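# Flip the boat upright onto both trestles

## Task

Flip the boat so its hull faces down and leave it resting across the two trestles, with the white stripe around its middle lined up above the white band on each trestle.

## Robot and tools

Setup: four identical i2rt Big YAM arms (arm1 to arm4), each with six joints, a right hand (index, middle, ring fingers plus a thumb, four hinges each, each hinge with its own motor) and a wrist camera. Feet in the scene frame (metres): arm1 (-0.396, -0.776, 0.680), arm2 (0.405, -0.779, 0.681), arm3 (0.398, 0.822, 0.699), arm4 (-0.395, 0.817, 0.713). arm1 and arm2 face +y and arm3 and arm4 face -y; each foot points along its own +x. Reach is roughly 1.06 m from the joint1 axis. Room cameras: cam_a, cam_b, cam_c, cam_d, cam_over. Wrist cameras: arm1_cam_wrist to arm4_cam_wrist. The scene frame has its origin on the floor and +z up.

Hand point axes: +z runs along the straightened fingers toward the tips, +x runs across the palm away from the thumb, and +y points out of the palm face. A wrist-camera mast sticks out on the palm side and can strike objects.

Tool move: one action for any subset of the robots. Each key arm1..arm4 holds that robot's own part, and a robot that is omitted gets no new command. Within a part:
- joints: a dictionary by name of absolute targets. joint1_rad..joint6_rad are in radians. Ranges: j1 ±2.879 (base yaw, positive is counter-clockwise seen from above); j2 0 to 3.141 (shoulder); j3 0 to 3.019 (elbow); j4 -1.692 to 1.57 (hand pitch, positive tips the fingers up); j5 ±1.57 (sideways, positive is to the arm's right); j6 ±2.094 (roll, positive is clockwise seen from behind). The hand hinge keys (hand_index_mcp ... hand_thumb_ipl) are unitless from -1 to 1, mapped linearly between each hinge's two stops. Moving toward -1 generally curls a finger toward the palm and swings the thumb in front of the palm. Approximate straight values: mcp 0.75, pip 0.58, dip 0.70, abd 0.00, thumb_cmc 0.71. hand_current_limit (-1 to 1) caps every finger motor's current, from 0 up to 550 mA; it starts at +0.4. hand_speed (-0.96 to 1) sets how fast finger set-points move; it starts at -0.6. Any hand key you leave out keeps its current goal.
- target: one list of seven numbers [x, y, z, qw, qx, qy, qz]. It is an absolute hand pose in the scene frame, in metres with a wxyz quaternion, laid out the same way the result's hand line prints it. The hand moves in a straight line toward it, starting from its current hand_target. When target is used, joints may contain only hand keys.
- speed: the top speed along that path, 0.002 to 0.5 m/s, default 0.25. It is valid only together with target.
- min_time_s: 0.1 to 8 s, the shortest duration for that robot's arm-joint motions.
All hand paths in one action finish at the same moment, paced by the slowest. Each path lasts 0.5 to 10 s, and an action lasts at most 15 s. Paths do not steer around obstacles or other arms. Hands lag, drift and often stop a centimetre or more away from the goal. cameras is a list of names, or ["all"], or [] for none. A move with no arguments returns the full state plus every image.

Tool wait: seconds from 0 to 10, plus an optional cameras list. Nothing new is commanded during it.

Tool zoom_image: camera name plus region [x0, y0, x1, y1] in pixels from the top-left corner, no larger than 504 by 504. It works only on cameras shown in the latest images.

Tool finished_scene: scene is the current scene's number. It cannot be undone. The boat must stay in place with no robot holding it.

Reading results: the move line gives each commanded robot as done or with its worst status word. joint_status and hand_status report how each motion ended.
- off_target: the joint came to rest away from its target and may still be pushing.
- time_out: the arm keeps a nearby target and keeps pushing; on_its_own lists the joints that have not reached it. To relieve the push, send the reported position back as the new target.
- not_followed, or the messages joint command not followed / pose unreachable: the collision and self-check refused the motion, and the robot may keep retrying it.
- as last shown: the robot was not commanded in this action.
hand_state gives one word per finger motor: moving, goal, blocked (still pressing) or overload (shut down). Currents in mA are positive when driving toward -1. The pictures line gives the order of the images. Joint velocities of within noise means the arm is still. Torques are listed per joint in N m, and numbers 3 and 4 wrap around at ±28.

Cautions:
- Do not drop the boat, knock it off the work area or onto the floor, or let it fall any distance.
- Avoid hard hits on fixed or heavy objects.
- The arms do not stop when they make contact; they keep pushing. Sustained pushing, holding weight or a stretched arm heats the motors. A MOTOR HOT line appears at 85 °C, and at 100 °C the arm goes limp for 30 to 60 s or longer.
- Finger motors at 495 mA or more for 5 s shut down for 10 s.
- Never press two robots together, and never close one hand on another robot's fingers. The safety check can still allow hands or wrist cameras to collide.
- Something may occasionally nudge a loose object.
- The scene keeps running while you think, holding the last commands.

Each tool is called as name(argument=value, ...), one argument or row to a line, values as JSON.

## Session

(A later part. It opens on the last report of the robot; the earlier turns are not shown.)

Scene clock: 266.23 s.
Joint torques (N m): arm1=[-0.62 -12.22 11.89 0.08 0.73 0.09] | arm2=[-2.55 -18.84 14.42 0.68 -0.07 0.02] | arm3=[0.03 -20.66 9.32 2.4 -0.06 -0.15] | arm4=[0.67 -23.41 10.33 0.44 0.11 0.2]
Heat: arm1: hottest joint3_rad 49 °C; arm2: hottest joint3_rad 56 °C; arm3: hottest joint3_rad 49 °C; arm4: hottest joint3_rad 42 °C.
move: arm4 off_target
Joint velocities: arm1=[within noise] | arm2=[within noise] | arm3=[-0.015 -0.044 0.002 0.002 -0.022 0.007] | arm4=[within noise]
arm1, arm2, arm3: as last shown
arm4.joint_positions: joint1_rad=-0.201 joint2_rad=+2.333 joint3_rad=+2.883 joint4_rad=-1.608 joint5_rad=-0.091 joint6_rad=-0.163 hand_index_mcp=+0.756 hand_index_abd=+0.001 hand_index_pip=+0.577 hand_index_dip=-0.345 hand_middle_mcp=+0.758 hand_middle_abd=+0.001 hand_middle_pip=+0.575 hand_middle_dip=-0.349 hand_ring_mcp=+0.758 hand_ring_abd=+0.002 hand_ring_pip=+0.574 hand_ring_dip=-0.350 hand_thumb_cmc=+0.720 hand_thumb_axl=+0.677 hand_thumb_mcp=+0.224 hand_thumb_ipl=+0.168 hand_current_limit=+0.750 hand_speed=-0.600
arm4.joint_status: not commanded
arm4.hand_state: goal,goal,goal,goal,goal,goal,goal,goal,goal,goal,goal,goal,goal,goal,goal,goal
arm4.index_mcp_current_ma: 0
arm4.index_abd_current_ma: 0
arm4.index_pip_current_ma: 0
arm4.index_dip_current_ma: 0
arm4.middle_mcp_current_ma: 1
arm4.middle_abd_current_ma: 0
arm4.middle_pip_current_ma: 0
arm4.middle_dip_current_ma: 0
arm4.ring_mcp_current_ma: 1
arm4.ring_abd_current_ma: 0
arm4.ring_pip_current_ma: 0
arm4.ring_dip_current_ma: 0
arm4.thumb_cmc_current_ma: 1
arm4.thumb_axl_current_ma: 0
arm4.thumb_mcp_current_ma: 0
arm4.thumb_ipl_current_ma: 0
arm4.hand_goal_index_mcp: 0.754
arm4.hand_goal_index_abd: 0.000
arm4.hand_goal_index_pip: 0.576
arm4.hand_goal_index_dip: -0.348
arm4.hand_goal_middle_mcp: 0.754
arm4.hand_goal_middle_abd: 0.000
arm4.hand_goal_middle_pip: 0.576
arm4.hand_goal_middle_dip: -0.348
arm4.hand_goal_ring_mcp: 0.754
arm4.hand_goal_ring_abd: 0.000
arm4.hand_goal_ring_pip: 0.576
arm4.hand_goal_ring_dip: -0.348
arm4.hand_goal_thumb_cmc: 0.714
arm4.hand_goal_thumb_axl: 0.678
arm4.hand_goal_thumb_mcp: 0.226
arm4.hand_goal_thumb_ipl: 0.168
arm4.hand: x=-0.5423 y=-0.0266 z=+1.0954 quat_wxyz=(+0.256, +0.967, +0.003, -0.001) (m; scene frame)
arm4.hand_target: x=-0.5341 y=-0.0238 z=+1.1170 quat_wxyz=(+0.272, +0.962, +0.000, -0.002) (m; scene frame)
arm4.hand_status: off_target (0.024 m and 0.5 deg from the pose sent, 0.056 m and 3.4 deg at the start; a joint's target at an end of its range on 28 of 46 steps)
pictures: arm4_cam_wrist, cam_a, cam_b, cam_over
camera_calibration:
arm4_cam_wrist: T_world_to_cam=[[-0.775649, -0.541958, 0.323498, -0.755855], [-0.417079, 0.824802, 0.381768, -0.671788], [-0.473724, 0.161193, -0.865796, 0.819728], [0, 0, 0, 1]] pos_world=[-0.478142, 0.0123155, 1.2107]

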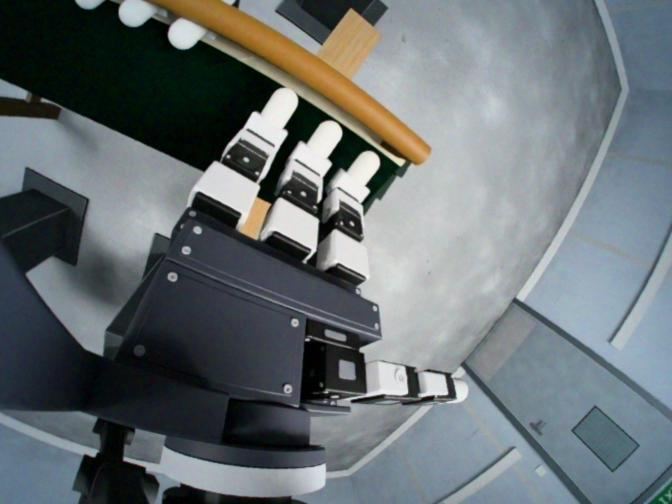

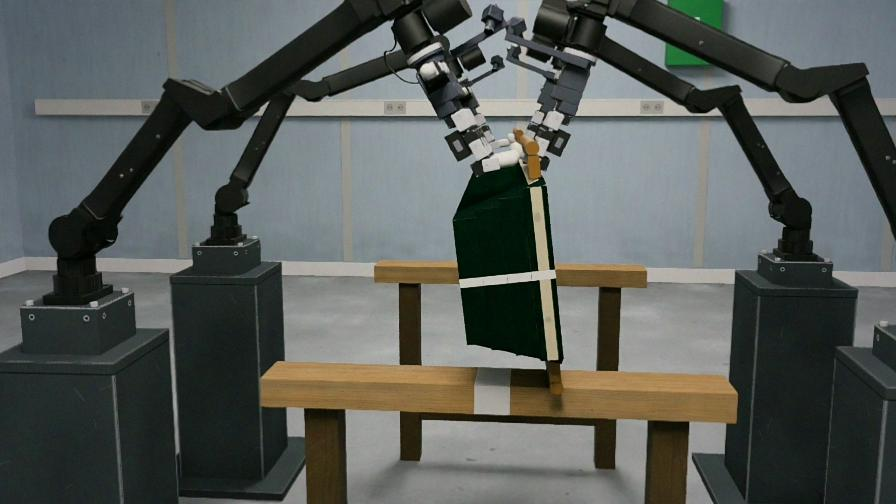

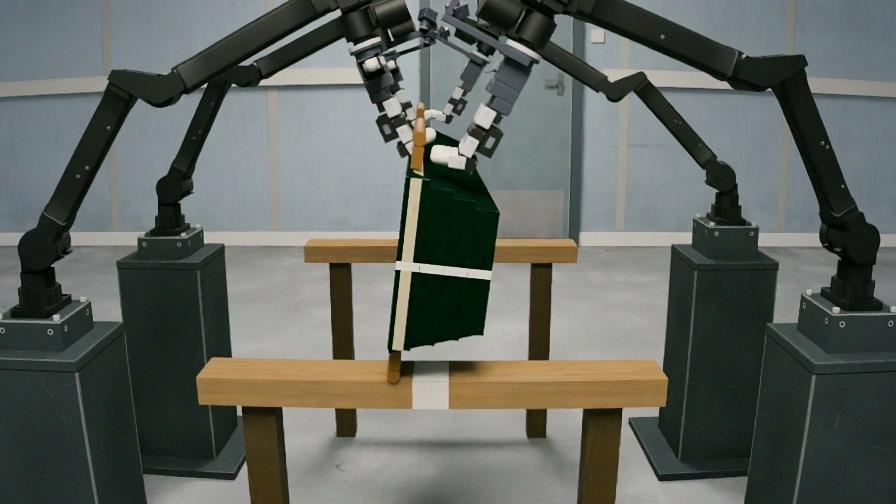

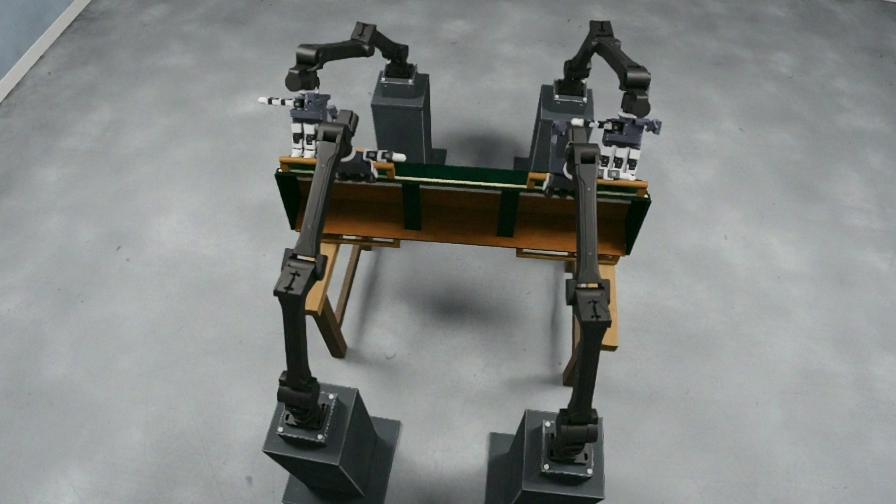

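move(
  arm3={"target": [0.458, 0.075, 1.102, 0.2588, 0.9659, 0, 0], "speed": 0.15},
  arm4={"target": [-0.534, 0.035, 1.110, 0.2588, 0.9659, 0, 0], "speed": 0.15},
)

move(
  arm1={"target": [-0.305, 0.040, 1.072, 0, 0, 0.9816, 0.1908], "speed": 0.05, "joints": {"hand_index_mcp": 0.76, "hand_middle_mcp": 0.76, "hand_ring_mcp": 0.76}},
  arm2={"target": [0.36, 0.062, 1.072, 0, 0, 0.9816, 0.1908], "speed": 0.05, "joints": {"hand_index_mcp": 0.76, "hand_middle_mcp": 0.76, "hand_ring_mcp": 0.76}},
  cameras=["arm1_cam_wrist", "arm2_cam_wrist", "arm3_cam_wrist", "arm4_cam_wrist", "cam_a", "cam_b", "cam_over"],
)

zoom_image(
  camera="cam_a",
  region=[440, 20, 640, 220],
)

zoom_image(
  camera="cam_b",
  region=[360, 0, 560, 200],
)

Scene clock: 275.23 s.
Joint torques (N m): arm1=[-0.56 -12.22 11.89 0.08 0.73 0.09] | arm2=[-2.32 -18.08 14.43 0.64 -0.04 0.01] | arm3=[0.09 -17.55 9.63 2.44 0.19 -0.03] | arm4=[-1.32 -21.83 8.13 2.14 -0.31 0.02]
Heat: arm1: hottest joint3_rad 49 °C; arm2: hottest joint3_rad 56 °C; arm3: hottest joint3_rad 48 °C; arm4: hottest joint3_rad 42 °C.
move: arm3 done; arm4 off_target
Joint velocities: within noise
arm1, arm2: as last shown
arm3.joint_positions: joint1_rad=+0.128 joint2_rad=+1.854 joint3_rad=+2.097 joint4_rad=-1.340 joint5_rad=+0.065 joint6_rad=+0.122 hand_index_mcp=+0.760 hand_index_abd=+0.001 hand_index_pip=+0.577 hand_index_dip=-0.344 hand_middle_mcp=+0.760 hand_middle_abd=+0.001 hand_middle_pip=+0.577 hand_middle_dip=-0.345 hand_ring_mcp=+0.760 hand_ring_abd=+0.001 hand_ring_pip=+0.577 hand_ring_dip=-0.344 hand_thumb_cmc=+0.720 hand_thumb_axl=+0.677 hand_thumb_mcp=+0.223 hand_thumb_ipl=+0.168 hand_current_limit=+0.750 hand_speed=-0.600
arm3.joint_status: not commanded
arm3.hand_state: goal,goal,goal,goal,goal,goal,goal,goal,goal,goal,goal,goal,goal,goal,goal,goal
arm3.index_mcp_current_ma: 1
arm3.index_abd_current_ma: 0
arm3.index_pip_current_ma: 0
arm3.index_dip_current_ma: 1
arm3.middle_mcp_current_ma: 2
arm3.middle_abd_current_ma: 0
arm3.middle_pip_current_ma: 0
arm3.middle_dip_current_ma: 0
arm3.ring_mcp_current_ma: 1
arm3.ring_abd_current_ma: 0
arm3.ring_pip_current_ma: 0
arm3.ring_dip_current_ma: 1
arm3.thumb_cmc_current_ma: 1
arm3.thumb_axl_current_ma: 0
arm3.thumb_mcp_current_ma: 0
arm3.thumb_ipl_current_ma: 0
arm3.hand_goal_index_mcp: 0.754
arm3.hand_goal_index_abd: 0.000
arm3.hand_goal_index_pip: 0.576
arm3.hand_goal_index_dip: -0.348
arm3.hand_goal_middle_mcp: 0.754
arm3.hand_goal_middle_abd: 0.000
arm3.hand_goal_middle_pip: 0.576
arm3.hand_goal_middle_dip: -0.348
arm3.hand_goal_ring_mcp: 0.754
arm3.hand_goal_ring_abd: 0.000
arm3.hand_goal_ring_pip: 0.576
arm3.hand_goal_ring_dip: -0.348
arm3.hand_goal_thumb_cmc: 0.714
arm3.hand_goal_thumb_axl: 0.678
arm3.hand_goal_thumb_mcp: 0.226
arm3.hand_goal_thumb_ipl: 0.168
arm3.hand: x=+0.4544 y=+0.0783 z=+1.0928 quat_wxyz=(+0.242, +0.970, -0.002, -0.002) (m; scene frame)
arm3.hand_target: x=+0.4580 y=+0.0752 z=+1.1023 quat_wxyz=(+0.259, +0.966, +0.000, +0.000) (m; scene frame)
arm3.hand_status: done (0.010 m and 2.0 deg from the pose sent, 0.058 m and 2.7 deg at the start)
arm4.joint_positions: joint1_rad=-0.201 joint2_rad=+1.990 joint3_rad=+2.276 joint4_rad=-1.387 joint5_rad=-0.091 joint6_rad=-0.163 hand_index_mcp=+0.756 hand_index_abd=+0.001 hand_index_pip=+0.577 hand_index_dip=-0.345 hand_middle_mcp=+0.758 hand_middle_abd=+0.001 hand_middle_pip=+0.575 hand_middle_dip=-0.349 hand_ring_mcp=+0.758 hand_ring_abd=+0.002 hand_ring_pip=+0.574 hand_ring_dip=-0.350 hand_thumb_cmc=+0.720 hand_thumb_axl=+0.677 hand_thumb_mcp=+0.224 hand_thumb_ipl=+0.168 hand_current_limit=+0.750 hand_speed=-0.600
arm4.joint_status: not commanded
arm4.hand_state: goal,goal,goal,goal,goal,goal,goal,goal,goal,goal,goal,goal,goal,goal,goal,goal
arm4.index_mcp_current_ma: 0
arm4.index_abd_current_ma: 0
arm4.index_pip_current_ma: 0
arm4.index_dip_current_ma: 0
arm4.middle_mcp_current_ma: 1
arm4.middle_abd_current_ma: 0
arm4.middle_pip_current_ma: 0
arm4.middle_dip_current_ma: 0
arm4.ring_mcp_current_ma: 1
arm4.ring_abd_current_ma: 0
arm4.ring_pip_current_ma: 0
arm4.ring_dip_current_ma: 0
arm4.thumb_cmc_current_ma: 1
arm4.thumb_axl_current_ma: 0
arm4.thumb_mcp_current_ma: 0
arm4.thumb_ipl_current_ma: 0
arm4.hand_goal_index_mcp: 0.754
arm4.hand_goal_index_abd: 0.000
arm4.hand_goal_index_pip: 0.576
arm4.hand_goal_index_dip: -0.348
arm4.hand_goal_middle_mcp: 0.754
arm4.hand_goal_middle_abd: 0.000
arm4.hand_goal_middle_pip: 0.576
arm4.hand_goal_middle_dip: -0.348
arm4.hand_goal_ring_mcp: 0.754
arm4.hand_goal_ring_abd: 0.000
arm4.hand_goal_ring_pip: 0.576
arm4.hand_goal_ring_dip: -0.348
arm4.hand_goal_thumb_cmc: 0.714
arm4.hand_goal_thumb_axl: 0.678
arm4.hand_goal_thumb_mcp: 0.226
arm4.hand_goal_thumb_ipl: 0.168
arm4.hand: x=-0.5313 y=+0.0337 z=+1.0868 quat_wxyz=(+0.236, +0.972, +0.002, +0.003) (m; scene frame)
arm4.hand_target: x=-0.5339 y=+0.0355 z=+1.1100 quat_wxyz=(+0.259, +0.966, +0.000, +0.000) (m; scene frame)
arm4.hand_status: off_target (0.023 m and 2.7 deg from the pose sent, 0.064 m and 0.5 deg at the start)
pictures: none

Scene clock: 276.87 s.
Joint torques (N m): arm1=[-0.73 -13.57 12.7 0.18 0.54 0.06] | arm2=[-2.26 -21.01 13.39 1.14 -0.17 0] | arm3=[-0.56 -16.85 9.69 2.77 0.23 -0.05] | arm4=[-0.26 -21.83 8.05 1.95 -0.27 0.01]
Heat: arm1: hottest joint3_rad 49 °C; arm2: hottest joint3_rad 55 °C; arm3: hottest joint3_rad 48 °C; arm4: hottest joint3_rad 42 °C.
move: arm1 off_target; arm2 off_target
Joint velocities: within noise
arm1.joint_positions: joint1_rad=-0.072 joint2_rad=+2.193 joint3_rad=+2.762 joint4_rad=-1.697 joint5_rad=-0.054 joint6_rad=-0.101 hand_index_mcp=+0.900 hand_index_abd=-0.007 hand_index_pip=+0.546 hand_index_dip=-0.766 hand_middle_mcp=+0.896 hand_middle_abd=-0.007 hand_middle_pip=+0.553 hand_middle_dip=-0.774 hand_ring_mcp=+0.894 hand_ring_abd=-0.007 hand_ring_pip=+0.555 hand_ring_dip=-0.774 hand_thumb_cmc=+0.717 hand_thumb_axl=+0.677 hand_thumb_mcp=+0.224 hand_thumb_ipl=+0.168 hand_current_limit=+0.750 hand_speed=-0.600
arm1.joint_status: hand_index_mcp off_target (ended at +0.900, target +0.760); hand_middle_mcp off_target (ended at +0.896, target +0.760); hand_ring_mcp off_target (ended at +0.894, target +0.760)
arm1.hand_state: blocked,goal,blocked,blocked,blocked,goal,blocked,blocked,blocked,goal,blocked,blocked,goal,goal,goal,goal
arm1.index_mcp_current_ma: 481
arm1.index_abd_current_ma: -20
arm1.index_pip_current_ma: 481
arm1.index_dip_current_ma: 367
arm1.middle_mcp_current_ma: 481
arm1.middle_abd_current_ma: -22
arm1.middle_pip_current_ma: 481
arm1.middle_dip_current_ma: 331
arm1.ring_mcp_current_ma: 481
arm1.ring_abd_current_ma: -19
arm1.ring_pip_current_ma: 481
arm1.ring_dip_current_ma: 329
arm1.thumb_cmc_current_ma: 10
arm1.thumb_axl_current_ma: -2
arm1.thumb_mcp_current_ma: -9
arm1.thumb_ipl_current_ma: -1
arm1.hand_goal_index_mcp: 0.760
arm1.hand_goal_index_abd: 0.000
arm1.hand_goal_index_pip: 0.360
arm1.hand_goal_index_dip: -0.850
arm1.hand_goal_middle_mcp: 0.760
arm1.hand_goal_middle_abd: 0.000
arm1.hand_goal_middle_pip: 0.360
arm1.hand_goal_middle_dip: -0.850
arm1.hand_goal_ring_mcp: 0.760
arm1.hand_goal_ring_abd: 0.000
arm1.hand_goal_ring_pip: 0.360
arm1.hand_goal_ring_dip: -0.850
arm1.hand_goal_thumb_cmc: 0.714
arm1.hand_goal_thumb_axl: 0.678
arm1.hand_goal_thumb_mcp: 0.226
arm1.hand_goal_thumb_ipl: 0.168
arm1.hand: x=-0.3120 y=+0.0246 z=+1.0961 quat_wxyz=(-0.003, -0.007, +0.975, +0.220) (m; scene frame)
arm1.hand_target: x=-0.3051 y=+0.0378 z=+1.0710 quat_wxyz=(+0.002, -0.001, +0.978, +0.209) (m; scene frame)
arm1.hand_status: off_target (0.029 m and 3.6 deg from the pose sent, 0.063 m and 2.3 deg at the start; a joint's target at an end of its range on 37 of 49 steps)
arm2.joint_positions: joint1_rad=+0.108 joint2_rad=+2.289 joint3_rad=+2.893 joint4_rad=-1.678 joint5_rad=+0.053 joint6_rad=+0.072 hand_index_mcp=+0.879 hand_index_abd=+0.008 hand_index_pip=+0.528 hand_index_dip=-0.693 hand_middle_mcp=+0.878 hand_middle_abd=+0.004 hand_middle_pip=+0.512 hand_middle_dip=-0.676 hand_ring_mcp=+0.904 hand_ring_abd=+0.012 hand_ring_pip=+0.508 hand_ring_dip=-0.680 hand_thumb_cmc=+0.719 hand_thumb_axl=+0.677 hand_thumb_mcp=+0.223 hand_thumb_ipl=+0.168 hand_current_limit=+0.750 hand_speed=-0.600
arm2.joint_status: hand_index_mcp off_target (ended at +0.879, target +0.760); hand_middle_mcp off_target (ended at +0.878, target +0.760); hand_ring_mcp off_target (ended at +0.904, target +0.760)
arm2.hand_state: blocked,goal,blocked,blocked,blocked,goal,blocked,blocked,blocked,goal,blocked,blocked,goal,goal,goal,goal
arm2.index_mcp_current_ma: 247
arm2.index_abd_current_ma: 1
arm2.index_pip_current_ma: 428
arm2.index_dip_current_ma: 381
arm2.middle_mcp_current_ma: 245
arm2.middle_abd_current_ma: 0
arm2.middle_pip_current_ma: 351
arm2.middle_dip_current_ma: 462
arm2.ring_mcp_current_ma: 359
arm2.ring_abd_current_ma: 2
arm2.ring_pip_current_ma: 332
arm2.ring_dip_current_ma: 442
arm2.thumb_cmc_current_ma: 1
arm2.thumb_axl_current_ma: 0
arm2.thumb_mcp_current_ma: 0
arm2.thumb_ipl_current_ma: 0
arm2.hand_goal_index_mcp: 0.760
arm2.hand_goal_index_abd: 0.000
arm2.hand_goal_index_pip: 0.360
arm2.hand_goal_index_dip: -0.850
arm2.hand_goal_middle_mcp: 0.760
arm2.hand_goal_middle_abd: 0.000
arm2.hand_goal_middle_pip: 0.360
arm2.hand_goal_middle_dip: -0.850
arm2.hand_goal_ring_mcp: 0.760
arm2.hand_goal_ring_abd: 0.000
arm2.hand_goal_ring_pip: 0.360
arm2.hand_goal_ring_dip: -0.850
arm2.hand_goal_thumb_cmc: 0.714
arm2.hand_goal_thumb_axl: 0.678
arm2.hand_goal_thumb_mcp: 0.226
arm2.hand_goal_thumb_ipl: 0.168
arm2.hand: x=+0.3484 y=+0.0465 z=+1.0926 quat_wxyz=(-0.002, -0.015, +0.969, +0.247) (m; scene frame)
arm2.hand_target: x=+0.3603 y=+0.0596 z=+1.0706 quat_wxyz=(-0.002, -0.006, +0.971, +0.241) (m; scene frame)
arm2.hand_status: off_target (0.028 m and 6.8 deg from the pose sent, 0.057 m and 1.9 deg at the start; a joint's target at an end of its range on 46 of 49 steps)
arm3, arm4: as last shown
pictures: arm1_cam_wrist, arm2_cam_wrist, arm3_cam_wrist, arm4_cam_wrist, cam_a, cam_b, cam_over
camera_calibration:
arm1_cam_wrist: T_world_to_cam=[[0.750819, 0.60363, 0.268146, -0.0417832], [0.470608, -0.773747, 0.424081, -0.34201], [0.463465, -0.192217, -0.865016, 1.22496], [0, 0, 0, 1]] pos_world=[-0.375403, -0.00394946, 1.21586]
arm2_cam_wrist: T_world_to_cam=[[0.803287, 0.528337, 0.274937, -0.571751], [0.437541, -0.836675, 0.329443, -0.517974], [0.40409, -0.144341, -0.903259, 0.974429], [0, 0, 0, 1]] pos_world=[0.292158, 0.00935129, 1.208]
arm3_cam_wrist: T_world_to_cam=[[-0.773232, -0.574149, 0.269195, 0.139949], [-0.457717, 0.799142, 0.389701, -0.323695], [-0.438871, 0.178114, -0.88072, 1.2695], [0, 0, 0, 1]] pos_world=[0.5172, 0.112913, 1.20655]
arm4_cam_wrist: T_world_to_cam=[[-0.778104, -0.554863, 0.294416, -0.681022], [-0.420074, 0.808145, 0.412844, -0.748446], [-0.467002, 0.197559, -0.861904, 0.805902], [0, 0, 0, 1]] pos_world=[-0.467951, 0.0677648, 1.20411]

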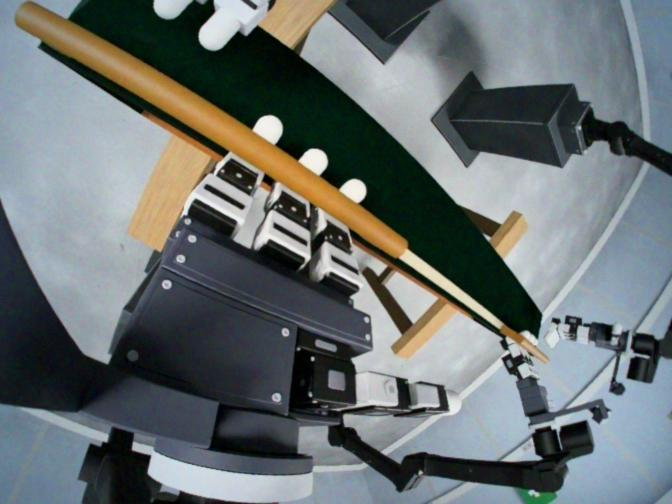

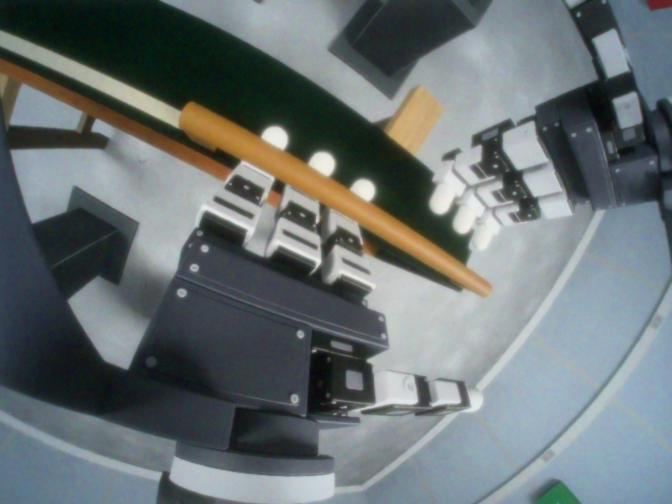

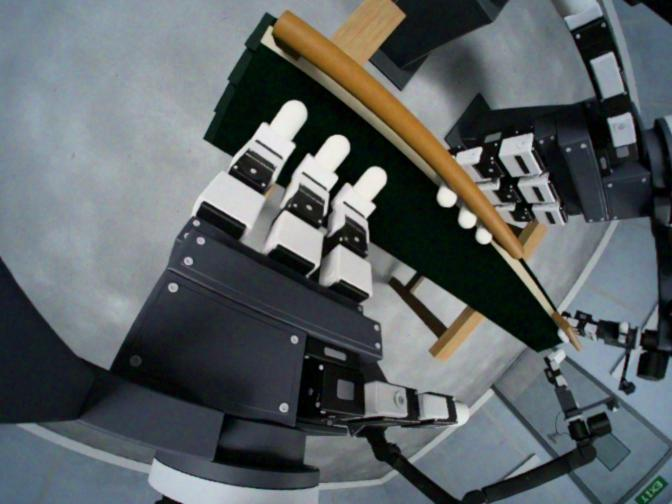

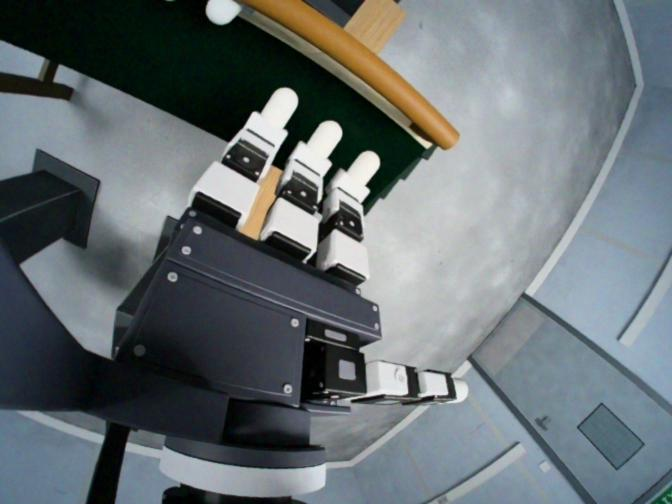

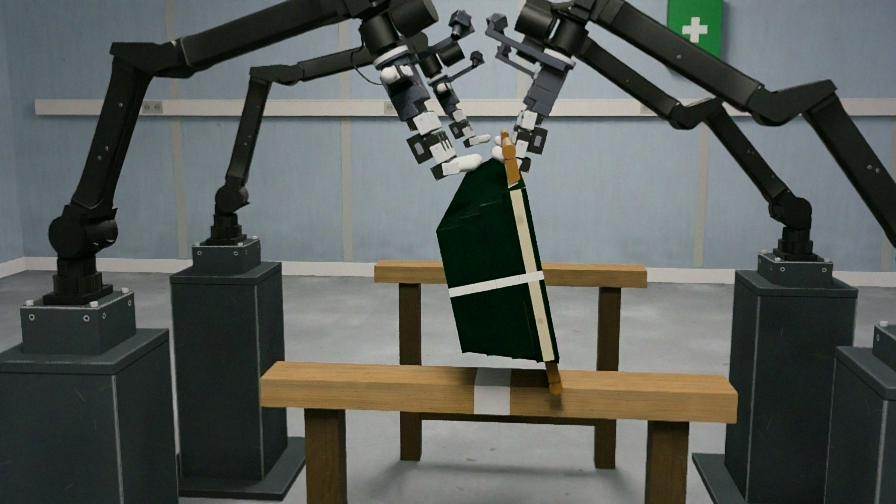

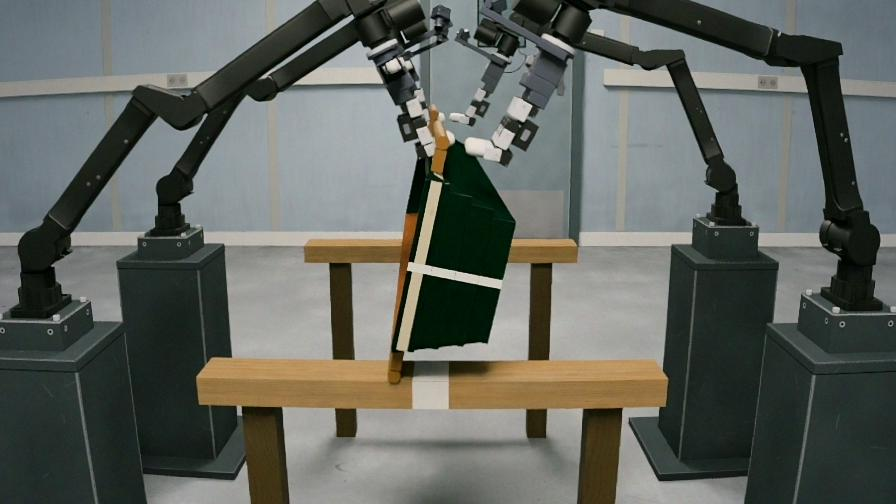

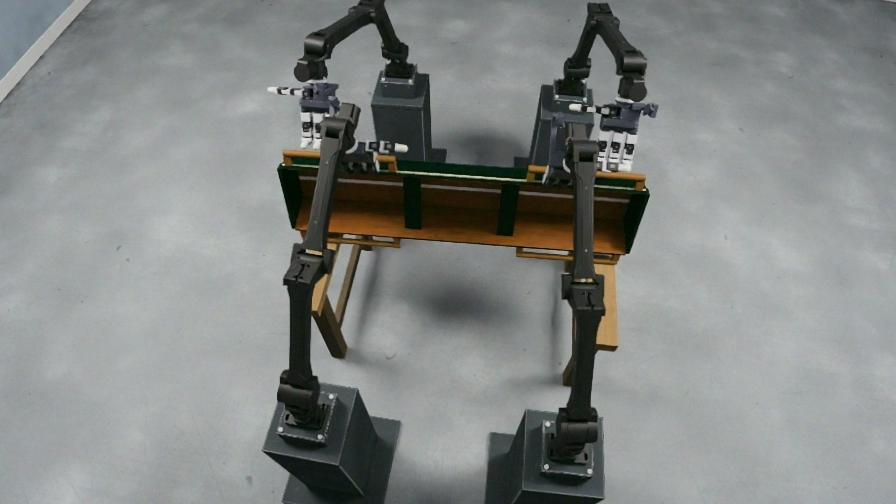

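Scaled by 2.520 from the camera's 896x504 image, which has a finer 1280x720 frame.

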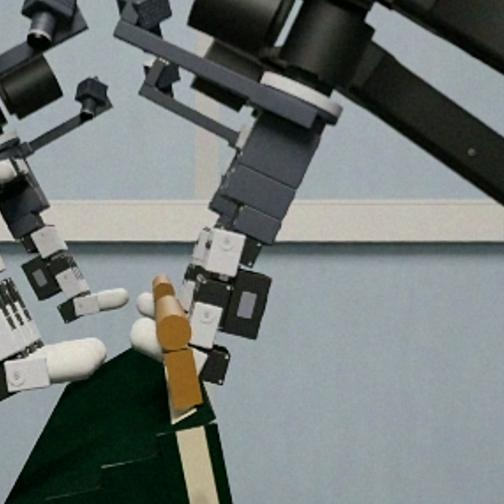

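Scaled by 2.520 from the camera's 896x504 image, which has a finer 1280x720 frame.

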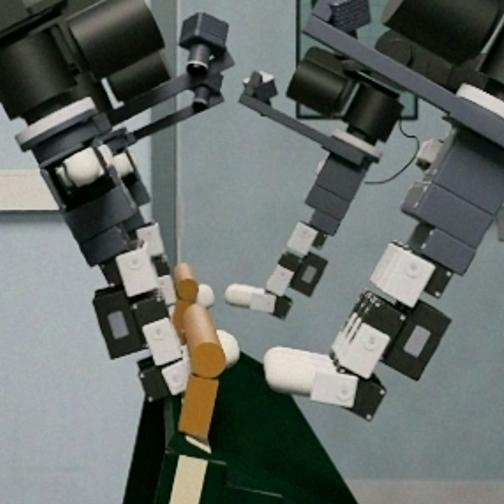

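move(
  arm3={"target": [0.458, 0.070, 1.077, 0.2588, 0.9659, 0, 0], "speed": 0.1},
  arm4={"target": [-0.534, 0.030, 1.095, 0.2588, 0.9659, 0, 0], "speed": 0.1},
)

Scene clock: 286.07 s.
Joint torques (N m): arm1=[-0.79 -13.51 12.68 0.2 0.55 0.06] | arm2=[-2.08 -21.19 13.34 1.07 -0.17 0.04] | arm3=[-0.44 -17.73 9.73 2.54 0.14 -0.01] | arm4=[-0.56 -22.42 8.09 2.04 -0.26 0.02]
Heat: arm1: hottest joint3_rad 49 °C; arm2: hottest joint3_rad 53 °C; arm3: hottest joint3_rad 47 °C; arm4: hottest joint3_rad 42 °C.
move: arm3 off_target; arm4 off_target
Joint velocities: within noise
arm1, arm2: as last shown
arm2.index_dip_current_ma: 382
arm3.joint_positions: joint1_rad=+0.128 joint2_rad=+1.854 joint3_rad=+2.028 joint4_rad=-1.272 joint5_rad=+0.065 joint6_rad=+0.122 hand_index_mcp=+0.760 hand_index_abd=+0.001 hand_index_pip=+0.577 hand_index_dip=-0.344 hand_middle_mcp=+0.760 hand_middle_abd=+0.001 hand_middle_pip=+0.577 hand_middle_dip=-0.345 hand_ring_mcp=+0.760 hand_ring_abd=+0.001 hand_ring_pip=+0.577 hand_ring_dip=-0.344 hand_thumb_cmc=+0.720 hand_thumb_axl=+0.677 hand_thumb_mcp=+0.223 hand_thumb_ipl=+0.168 hand_current_limit=+0.750 hand_speed=-0.600
arm3.joint_status: not commanded
arm3.hand_state: goal,goal,goal,goal,goal,goal,goal,goal,goal,goal,goal,goal,goal,goal,goal,goal
arm3.index_mcp_current_ma: 1
arm3.index_abd_current_ma: 0
arm3.index_pip_current_ma: 0
arm3.index_dip_current_ma: 1
arm3.middle_mcp_current_ma: 2
arm3.middle_abd_current_ma: 0
arm3.middle_pip_current_ma: 0
arm3.middle_dip_current_ma: 0
arm3.ring_mcp_current_ma: 1
arm3.ring_abd_current_ma: 0
arm3.ring_pip_current_ma: 0
arm3.ring_dip_current_ma: 1
arm3.thumb_cmc_current_ma: 1
arm3.thumb_axl_current_ma: 0
arm3.thumb_mcp_current_ma: 0
arm3.thumb_ipl_current_ma: 0
arm3.hand_goal_index_mcp: 0.754
arm3.hand_goal_index_abd: 0.000
arm3.hand_goal_index_pip: 0.576
arm3.hand_goal_index_dip: -0.348
arm3.hand_goal_middle_mcp: 0.754
arm3.hand_goal_middle_abd: 0.000
arm3.hand_goal_middle_pip: 0.576
arm3.hand_goal_middle_dip: -0.348
arm3.hand_goal_ring_mcp: 0.754
arm3.hand_goal_ring_abd: 0.000
arm3.hand_goal_ring_pip: 0.576
arm3.hand_goal_ring_dip: -0.348
arm3.hand_goal_thumb_cmc: 0.714
arm3.hand_goal_thumb_axl: 0.678
arm3.hand_goal_thumb_mcp: 0.226
arm3.hand_goal_thumb_ipl: 0.168
arm3.hand: x=+0.4550 y=+0.0730 z=+1.0666 quat_wxyz=(+0.241, +0.971, -0.002, -0.002) (m; scene frame)
arm3.hand_target: x=+0.4579 y=+0.0704 z=+1.0768 quat_wxyz=(+0.258, +0.966, +0.000, +0.000) (m; scene frame)
arm3.hand_status: off_target (0.011 m and 2.1 deg from the pose sent, 0.018 m and 2.0 deg at the start)
arm4.joint_positions: joint1_rad=-0.201 joint2_rad=+1.990 joint3_rad=+2.238 joint4_rad=-1.347 joint5_rad=-0.091 joint6_rad=-0.163 hand_index_mcp=+0.756 hand_index_abd=+0.001 hand_index_pip=+0.577 hand_index_dip=-0.345 hand_middle_mcp=+0.758 hand_middle_abd=+0.001 hand_middle_pip=+0.575 hand_middle_dip=-0.349 hand_ring_mcp=+0.758 hand_ring_abd=+0.002 hand_ring_pip=+0.574 hand_ring_dip=-0.350 hand_thumb_cmc=+0.720 hand_thumb_axl=+0.677 hand_thumb_mcp=+0.224 hand_thumb_ipl=+0.168 hand_current_limit=+0.750 hand_speed=-0.600
arm4.joint_status: not commanded
arm4.hand_state: goal,goal,goal,goal,goal,goal,goal,goal,goal,goal,goal,goal,goal,goal,goal,goal
arm4.index_mcp_current_ma: 0
arm4.index_abd_current_ma: 0
arm4.index_pip_current_ma: 0
arm4.index_dip_current_ma: 0
arm4.middle_mcp_current_ma: 1
arm4.middle_abd_current_ma: 0
arm4.middle_pip_current_ma: 0
arm4.middle_dip_current_ma: 0
arm4.ring_mcp_current_ma: 1
arm4.ring_abd_current_ma: 0
arm4.ring_pip_current_ma: 0
arm4.ring_dip_current_ma: 0
arm4.thumb_cmc_current_ma: 1
arm4.thumb_axl_current_ma: 0
arm4.thumb_mcp_current_ma: 0
arm4.thumb_ipl_current_ma: 0
arm4.hand_goal_index_mcp: 0.754
arm4.hand_goal_index_abd: 0.000
arm4.hand_goal_index_pip: 0.576
arm4.hand_goal_index_dip: -0.348
arm4.hand_goal_middle_mcp: 0.754
arm4.hand_goal_middle_abd: 0.000
arm4.hand_goal_middle_pip: 0.576
arm4.hand_goal_middle_dip: -0.348
arm4.hand_goal_ring_mcp: 0.754
arm4.hand_goal_ring_abd: 0.000
arm4.hand_goal_ring_pip: 0.576
arm4.hand_goal_ring_dip: -0.348
arm4.hand_goal_thumb_cmc: 0.714
arm4.hand_goal_thumb_axl: 0.678
arm4.hand_goal_thumb_mcp: 0.226
arm4.hand_goal_thumb_ipl: 0.168
arm4.hand: x=-0.5320 y=+0.0296 z=+1.0733 quat_wxyz=(+0.237, +0.972, +0.002, +0.002) (m; scene frame)
arm4.hand_target: x=-0.5339 y=+0.0305 z=+1.0948 quat_wxyz=(+0.259, +0.966, +0.000, +0.000) (m; scene frame)
arm4.hand_status: off_target (0.022 m and 2.6 deg from the pose sent, 0.009 m and 2.7 deg at the start)
pictures: none

move(
  arm3={"target": [0.458, 0.033, 1.084, 0.2588, 0.9659, 0, 0], "speed": 0.08},
  arm4={"target": [-0.534, -0.007, 1.102, 0.2588, 0.9659, 0, 0], "speed": 0.08},
  cameras=["arm3_cam_wrist", "arm4_cam_wrist", "cam_a", "cam_b", "cam_over"],
)

zoom_image(
  camera="cam_a",
  region=[440, 60, 600, 220],
)

zoom_image(
  camera="cam_b",
  region=[380, 60, 540, 220],
)

Scene clock: 288.77 s.
Joint torques (N m): arm1=[-0.79 -13.63 12.59 0.18 0.55 0.06] | arm2=[-2.26 -20.72 13.29 1.13 -0.14 0.04] | arm3=[-0.03 -16.32 15.13 0.43 0.04 -0.09] | arm4=[-0.03 -21.42 11.67 0.5 -0.09 0.12]
Heat: arm1: hottest joint3_rad 49 °C; arm2: hottest joint3_rad 53 °C; arm3: hottest joint3_rad 48 °C; arm4: hottest joint3_rad 42 °C.
move: arm3 off_target; arm4 off_target
Joint velocities: within noise
arm1, arm2: as last shown
arm1.joint_positions: joint1_rad=-0.072 joint2_rad=+2.194 joint3_rad=+2.763 joint4_rad=-1.697 joint5_rad=-0.054 joint6_rad=-0.101 hand_index_mcp=+0.903 hand_index_abd=-0.007 hand_index_pip=+0.546 hand_index_dip=-0.766 hand_middle_mcp=+0.899 hand_middle_abd=-0.007 hand_middle_pip=+0.553 hand_middle_dip=-0.774 hand_ring_mcp=+0.896 hand_ring_abd=-0.006 hand_ring_pip=+0.555 hand_ring_dip=-0.774 hand_thumb_cmc=+0.717 hand_thumb_axl=+0.677 hand_thumb_mcp=+0.224 hand_thumb_ipl=+0.168 hand_current_limit=+0.750 hand_speed=-0.600
arm1.middle_abd_current_ma: -21
arm1.ring_abd_current_ma: -18
arm1.hand: x=-0.3120 y=+0.0247 z=+1.0961 quat_wxyz=(-0.003, -0.007, +0.975, +0.220) (m; scene frame)
arm1.hand_target: x=-0.3051 y=+0.0378 z=+1.0711 quat_wxyz=(+0.002, -0.001, +0.978, +0.209) (m; scene frame)
arm2.joint_positions: joint1_rad=+0.108 joint2_rad=+2.289 joint3_rad=+2.893 joint4_rad=-1.678 joint5_rad=+0.053 joint6_rad=+0.072 hand_index_mcp=+0.881 hand_index_abd=+0.008 hand_index_pip=+0.528 hand_index_dip=-0.693 hand_middle_mcp=+0.880 hand_middle_abd=+0.004 hand_middle_pip=+0.512 hand_middle_dip=-0.676 hand_ring_mcp=+0.906 hand_ring_abd=+0.012 hand_ring_pip=+0.508 hand_ring_dip=-0.680 hand_thumb_cmc=+0.719 hand_thumb_axl=+0.677 hand_thumb_mcp=+0.223 hand_thumb_ipl=+0.168 hand_current_limit=+0.750 hand_speed=-0.600
arm2.index_mcp_current_ma: 254
arm2.middle_mcp_current_ma: 253
arm2.ring_mcp_current_ma: 368
arm2.hand_target: x=+0.3602 y=+0.0596 z=+1.0707 quat_wxyz=(-0.002, -0.006, +0.971, +0.241) (m; scene frame)
arm3.joint_positions: joint1_rad=+0.128 joint2_rad=+1.959 joint3_rad=+2.165 joint4_rad=-1.295 joint5_rad=+0.065 joint6_rad=+0.121 hand_index_mcp=+0.759 hand_index_abd=+0.001 hand_index_pip=+0.577 hand_index_dip=-0.344 hand_middle_mcp=+0.760 hand_middle_abd=+0.001 hand_middle_pip=+0.577 hand_middle_dip=-0.345 hand_ring_mcp=+0.760 hand_ring_abd=+0.003 hand_ring_pip=+0.575 hand_ring_dip=-0.351 hand_thumb_cmc=+0.719 hand_thumb_axl=+0.677 hand_thumb_mcp=+0.223 hand_thumb_ipl=+0.168 hand_current_limit=+0.750 hand_speed=-0.600
arm3.joint_status: not commanded
arm3.hand_state: goal,goal,goal,goal,goal,goal,goal,goal,goal,goal,goal,goal,goal,goal,goal,goal
arm3.index_mcp_current_ma: 1
arm3.index_abd_current_ma: 0
arm3.index_pip_current_ma: 0
arm3.index_dip_current_ma: 1
arm3.middle_mcp_current_ma: 1
arm3.middle_abd_current_ma: 0
arm3.middle_pip_current_ma: 0
arm3.middle_dip_current_ma: 0
arm3.ring_mcp_current_ma: 2
arm3.ring_abd_current_ma: 0
arm3.ring_pip_current_ma: 0
arm3.ring_dip_current_ma: 0
arm3.thumb_cmc_current_ma: 1
arm3.thumb_axl_current_ma: 0
arm3.thumb_mcp_current_ma: -1
arm3.thumb_ipl_current_ma: 0
arm3.hand_goal_index_mcp: 0.754
arm3.hand_goal_index_abd: 0.000
arm3.hand_goal_index_pip: 0.576
arm3.hand_goal_index_dip: -0.348
arm3.hand_goal_middle_mcp: 0.754
arm3.hand_goal_middle_abd: 0.000
arm3.hand_goal_middle_pip: 0.576
arm3.hand_goal_middle_dip: -0.348
arm3.hand_goal_ring_mcp: 0.754
arm3.hand_goal_ring_abd: 0.000
arm3.hand_goal_ring_pip: 0.576
arm3.hand_goal_ring_dip: -0.348
arm3.hand_goal_thumb_cmc: 0.714
arm3.hand_goal_thumb_axl: 0.678
arm3.hand_goal_thumb_mcp: 0.226
arm3.hand_goal_thumb_ipl: 0.168
arm3.hand: x=+0.4598 y=+0.0385 z=+1.0604 quat_wxyz=(+0.245, +0.969, -0.001, -0.002) (m; scene frame)
arm3.hand_target: x=+0.4578 y=+0.0342 z=+1.0838 quat_wxyz=(+0.260, +0.966, +0.000, +0.000) (m; scene frame)
arm3.hand_status: off_target (0.024 m and 1.6 deg from the pose sent, 0.044 m and 2.1 deg at the start)
arm4.joint_positions: joint1_rad=-0.201 joint2_rad=+2.134 joint3_rad=+2.488 joint4_rad=-1.439 joint5_rad=-0.091 joint6_rad=-0.163 hand_index_mcp=+0.756 hand_index_abd=+0.001 hand_index_pip=+0.577 hand_index_dip=-0.345 hand_middle_mcp=+0.758 hand_middle_abd=+0.001 hand_middle_pip=+0.575 hand_middle_dip=-0.349 hand_ring_mcp=+0.758 hand_ring_abd=+0.002 hand_ring_pip=+0.574 hand_ring_dip=-0.350 hand_thumb_cmc=+0.720 hand_thumb_axl=+0.677 hand_thumb_mcp=+0.224 hand_thumb_ipl=+0.168 hand_current_limit=+0.750 hand_speed=-0.600
arm4.joint_status: not commanded
arm4.hand_state: goal,goal,goal,goal,goal,goal,goal,goal,goal,goal,goal,goal,goal,goal,goal,goal
arm4.index_mcp_current_ma: 0
arm4.index_abd_current_ma: 0
arm4.index_pip_current_ma: 0
arm4.index_dip_current_ma: 0
arm4.middle_mcp_current_ma: 1
arm4.middle_abd_current_ma: 0
arm4.middle_pip_current_ma: 0
arm4.middle_dip_current_ma: 0
arm4.ring_mcp_current_ma: 1
arm4.ring_abd_current_ma: 0
arm4.ring_pip_current_ma: 0
arm4.ring_dip_current_ma: 0
arm4.thumb_cmc_current_ma: 1
arm4.thumb_axl_current_ma: 0
arm4.thumb_mcp_current_ma: 0
arm4.thumb_ipl_current_ma: 0
arm4.hand_goal_index_mcp: 0.754
arm4.hand_goal_index_abd: 0.000
arm4.hand_goal_index_pip: 0.576
arm4.hand_goal_index_dip: -0.348
arm4.hand_goal_middle_mcp: 0.754
arm4.hand_goal_middle_abd: 0.000
arm4.hand_goal_middle_pip: 0.576
arm4.hand_goal_middle_dip: -0.348
arm4.hand_goal_ring_mcp: 0.754
arm4.hand_goal_ring_abd: 0.000
arm4.hand_goal_ring_pip: 0.576
arm4.hand_goal_ring_dip: -0.348
arm4.hand_goal_thumb_cmc: 0.714
arm4.hand_goal_thumb_axl: 0.678
arm4.hand_goal_thumb_mcp: 0.226
arm4.hand_goal_thumb_ipl: 0.168
arm4.hand: x=-0.5382 y=-0.0037 z=+1.0804 quat_wxyz=(+0.244, +0.970, +0.002, +0.001) (m; scene frame)
arm4.hand_target: x=-0.5339 y=-0.0061 z=+1.1018 quat_wxyz=(+0.260, +0.966, +0.000, +0.000) (m; scene frame)
arm4.hand_status: off_target (0.022 m and 1.8 deg from the pose sent, 0.047 m and 2.6 deg at the start)
pictures: arm3_cam_wrist, arm4_cam_wrist, cam_a, cam_b, cam_over
camera_calibration:
arm3_cam_wrist: T_world_to_cam=[[-0.77248, -0.573405, 0.272914, 0.125641], [-0.458856, 0.801087, 0.384333, -0.2706], [-0.439006, 0.171661, -0.881933, 1.25194], [0, 0, 0, 1]] pos_world=[0.522498, 0.0739081, 1.17384]
arm4_cam_wrist: T_world_to_cam=[[-0.777161, -0.550183, 0.305483, -0.716727], [-0.418965, 0.814565, 0.401189, -0.705219], [-0.469563, 0.183802, -0.863555, 0.804848], [0, 0, 0, 1]] pos_world=[-0.474547, 0.0321841, 1.1969]

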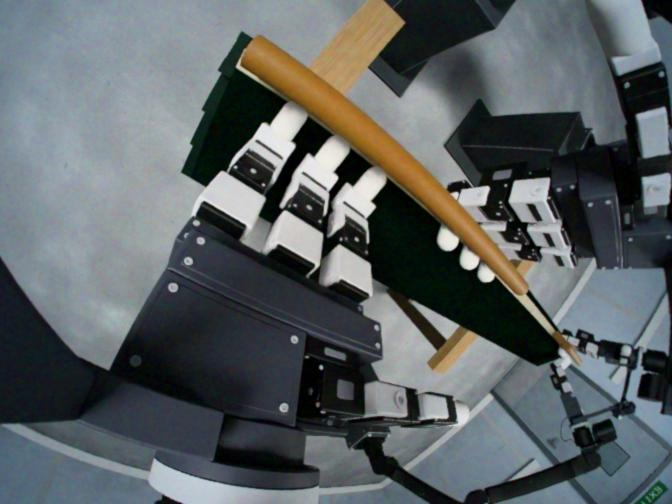

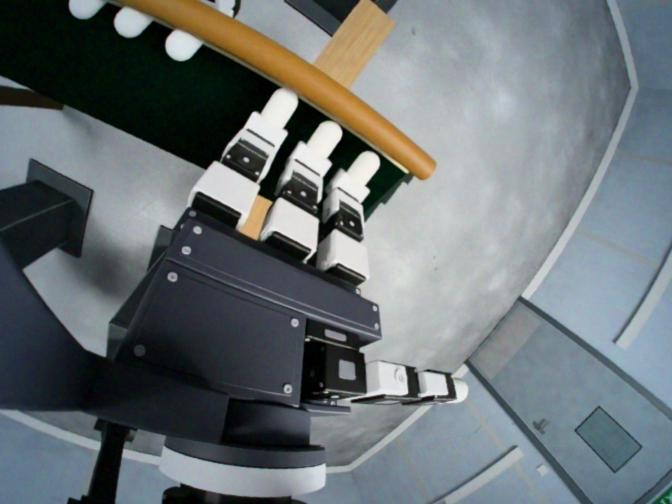

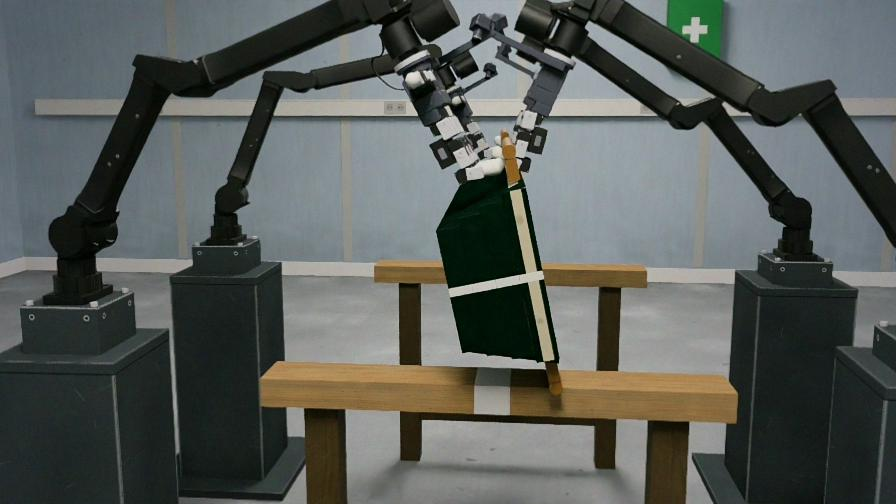

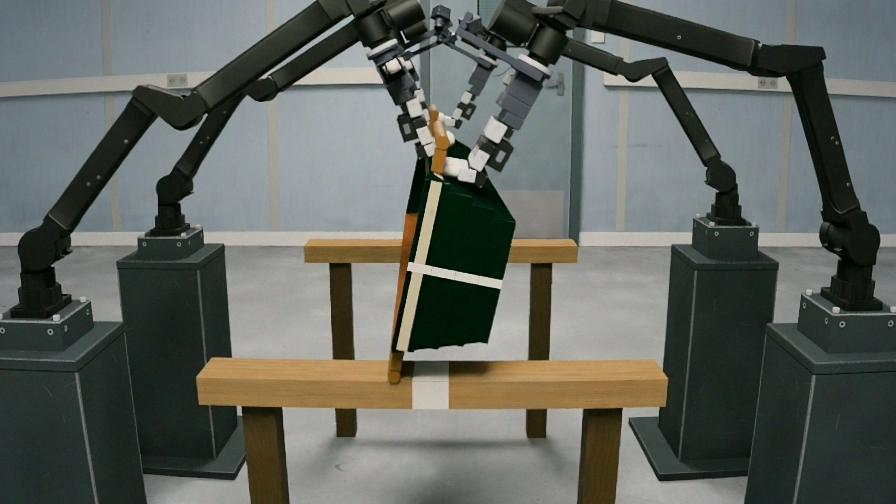

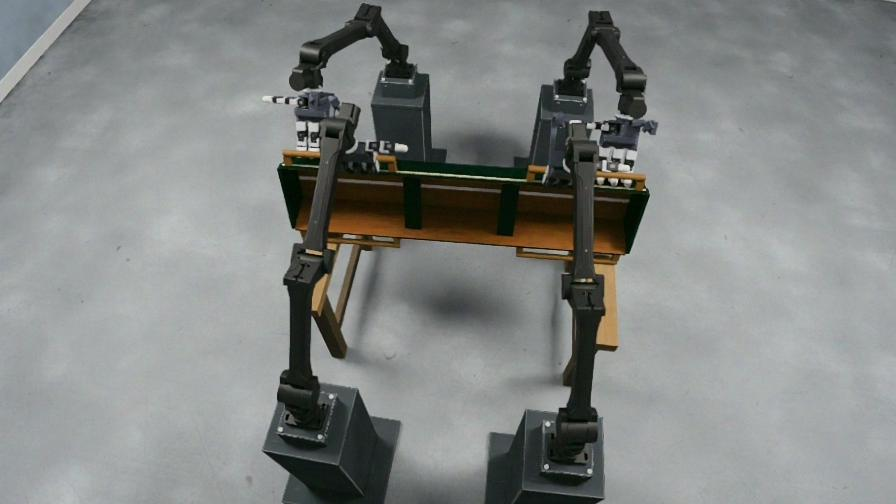

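Scaled by 3.150 from the camera's 896x504 image, which has a finer 1280x720 frame.

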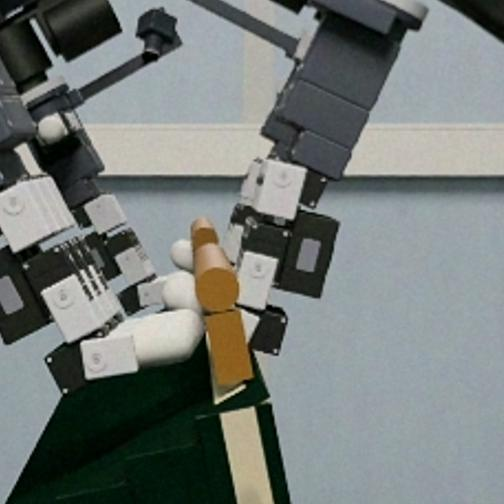

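Scaled by 3.150 from the camera's 896x504 image, which has a finer 1280x720 frame.

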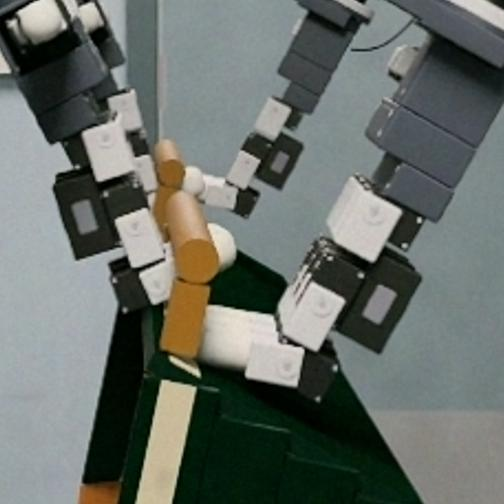

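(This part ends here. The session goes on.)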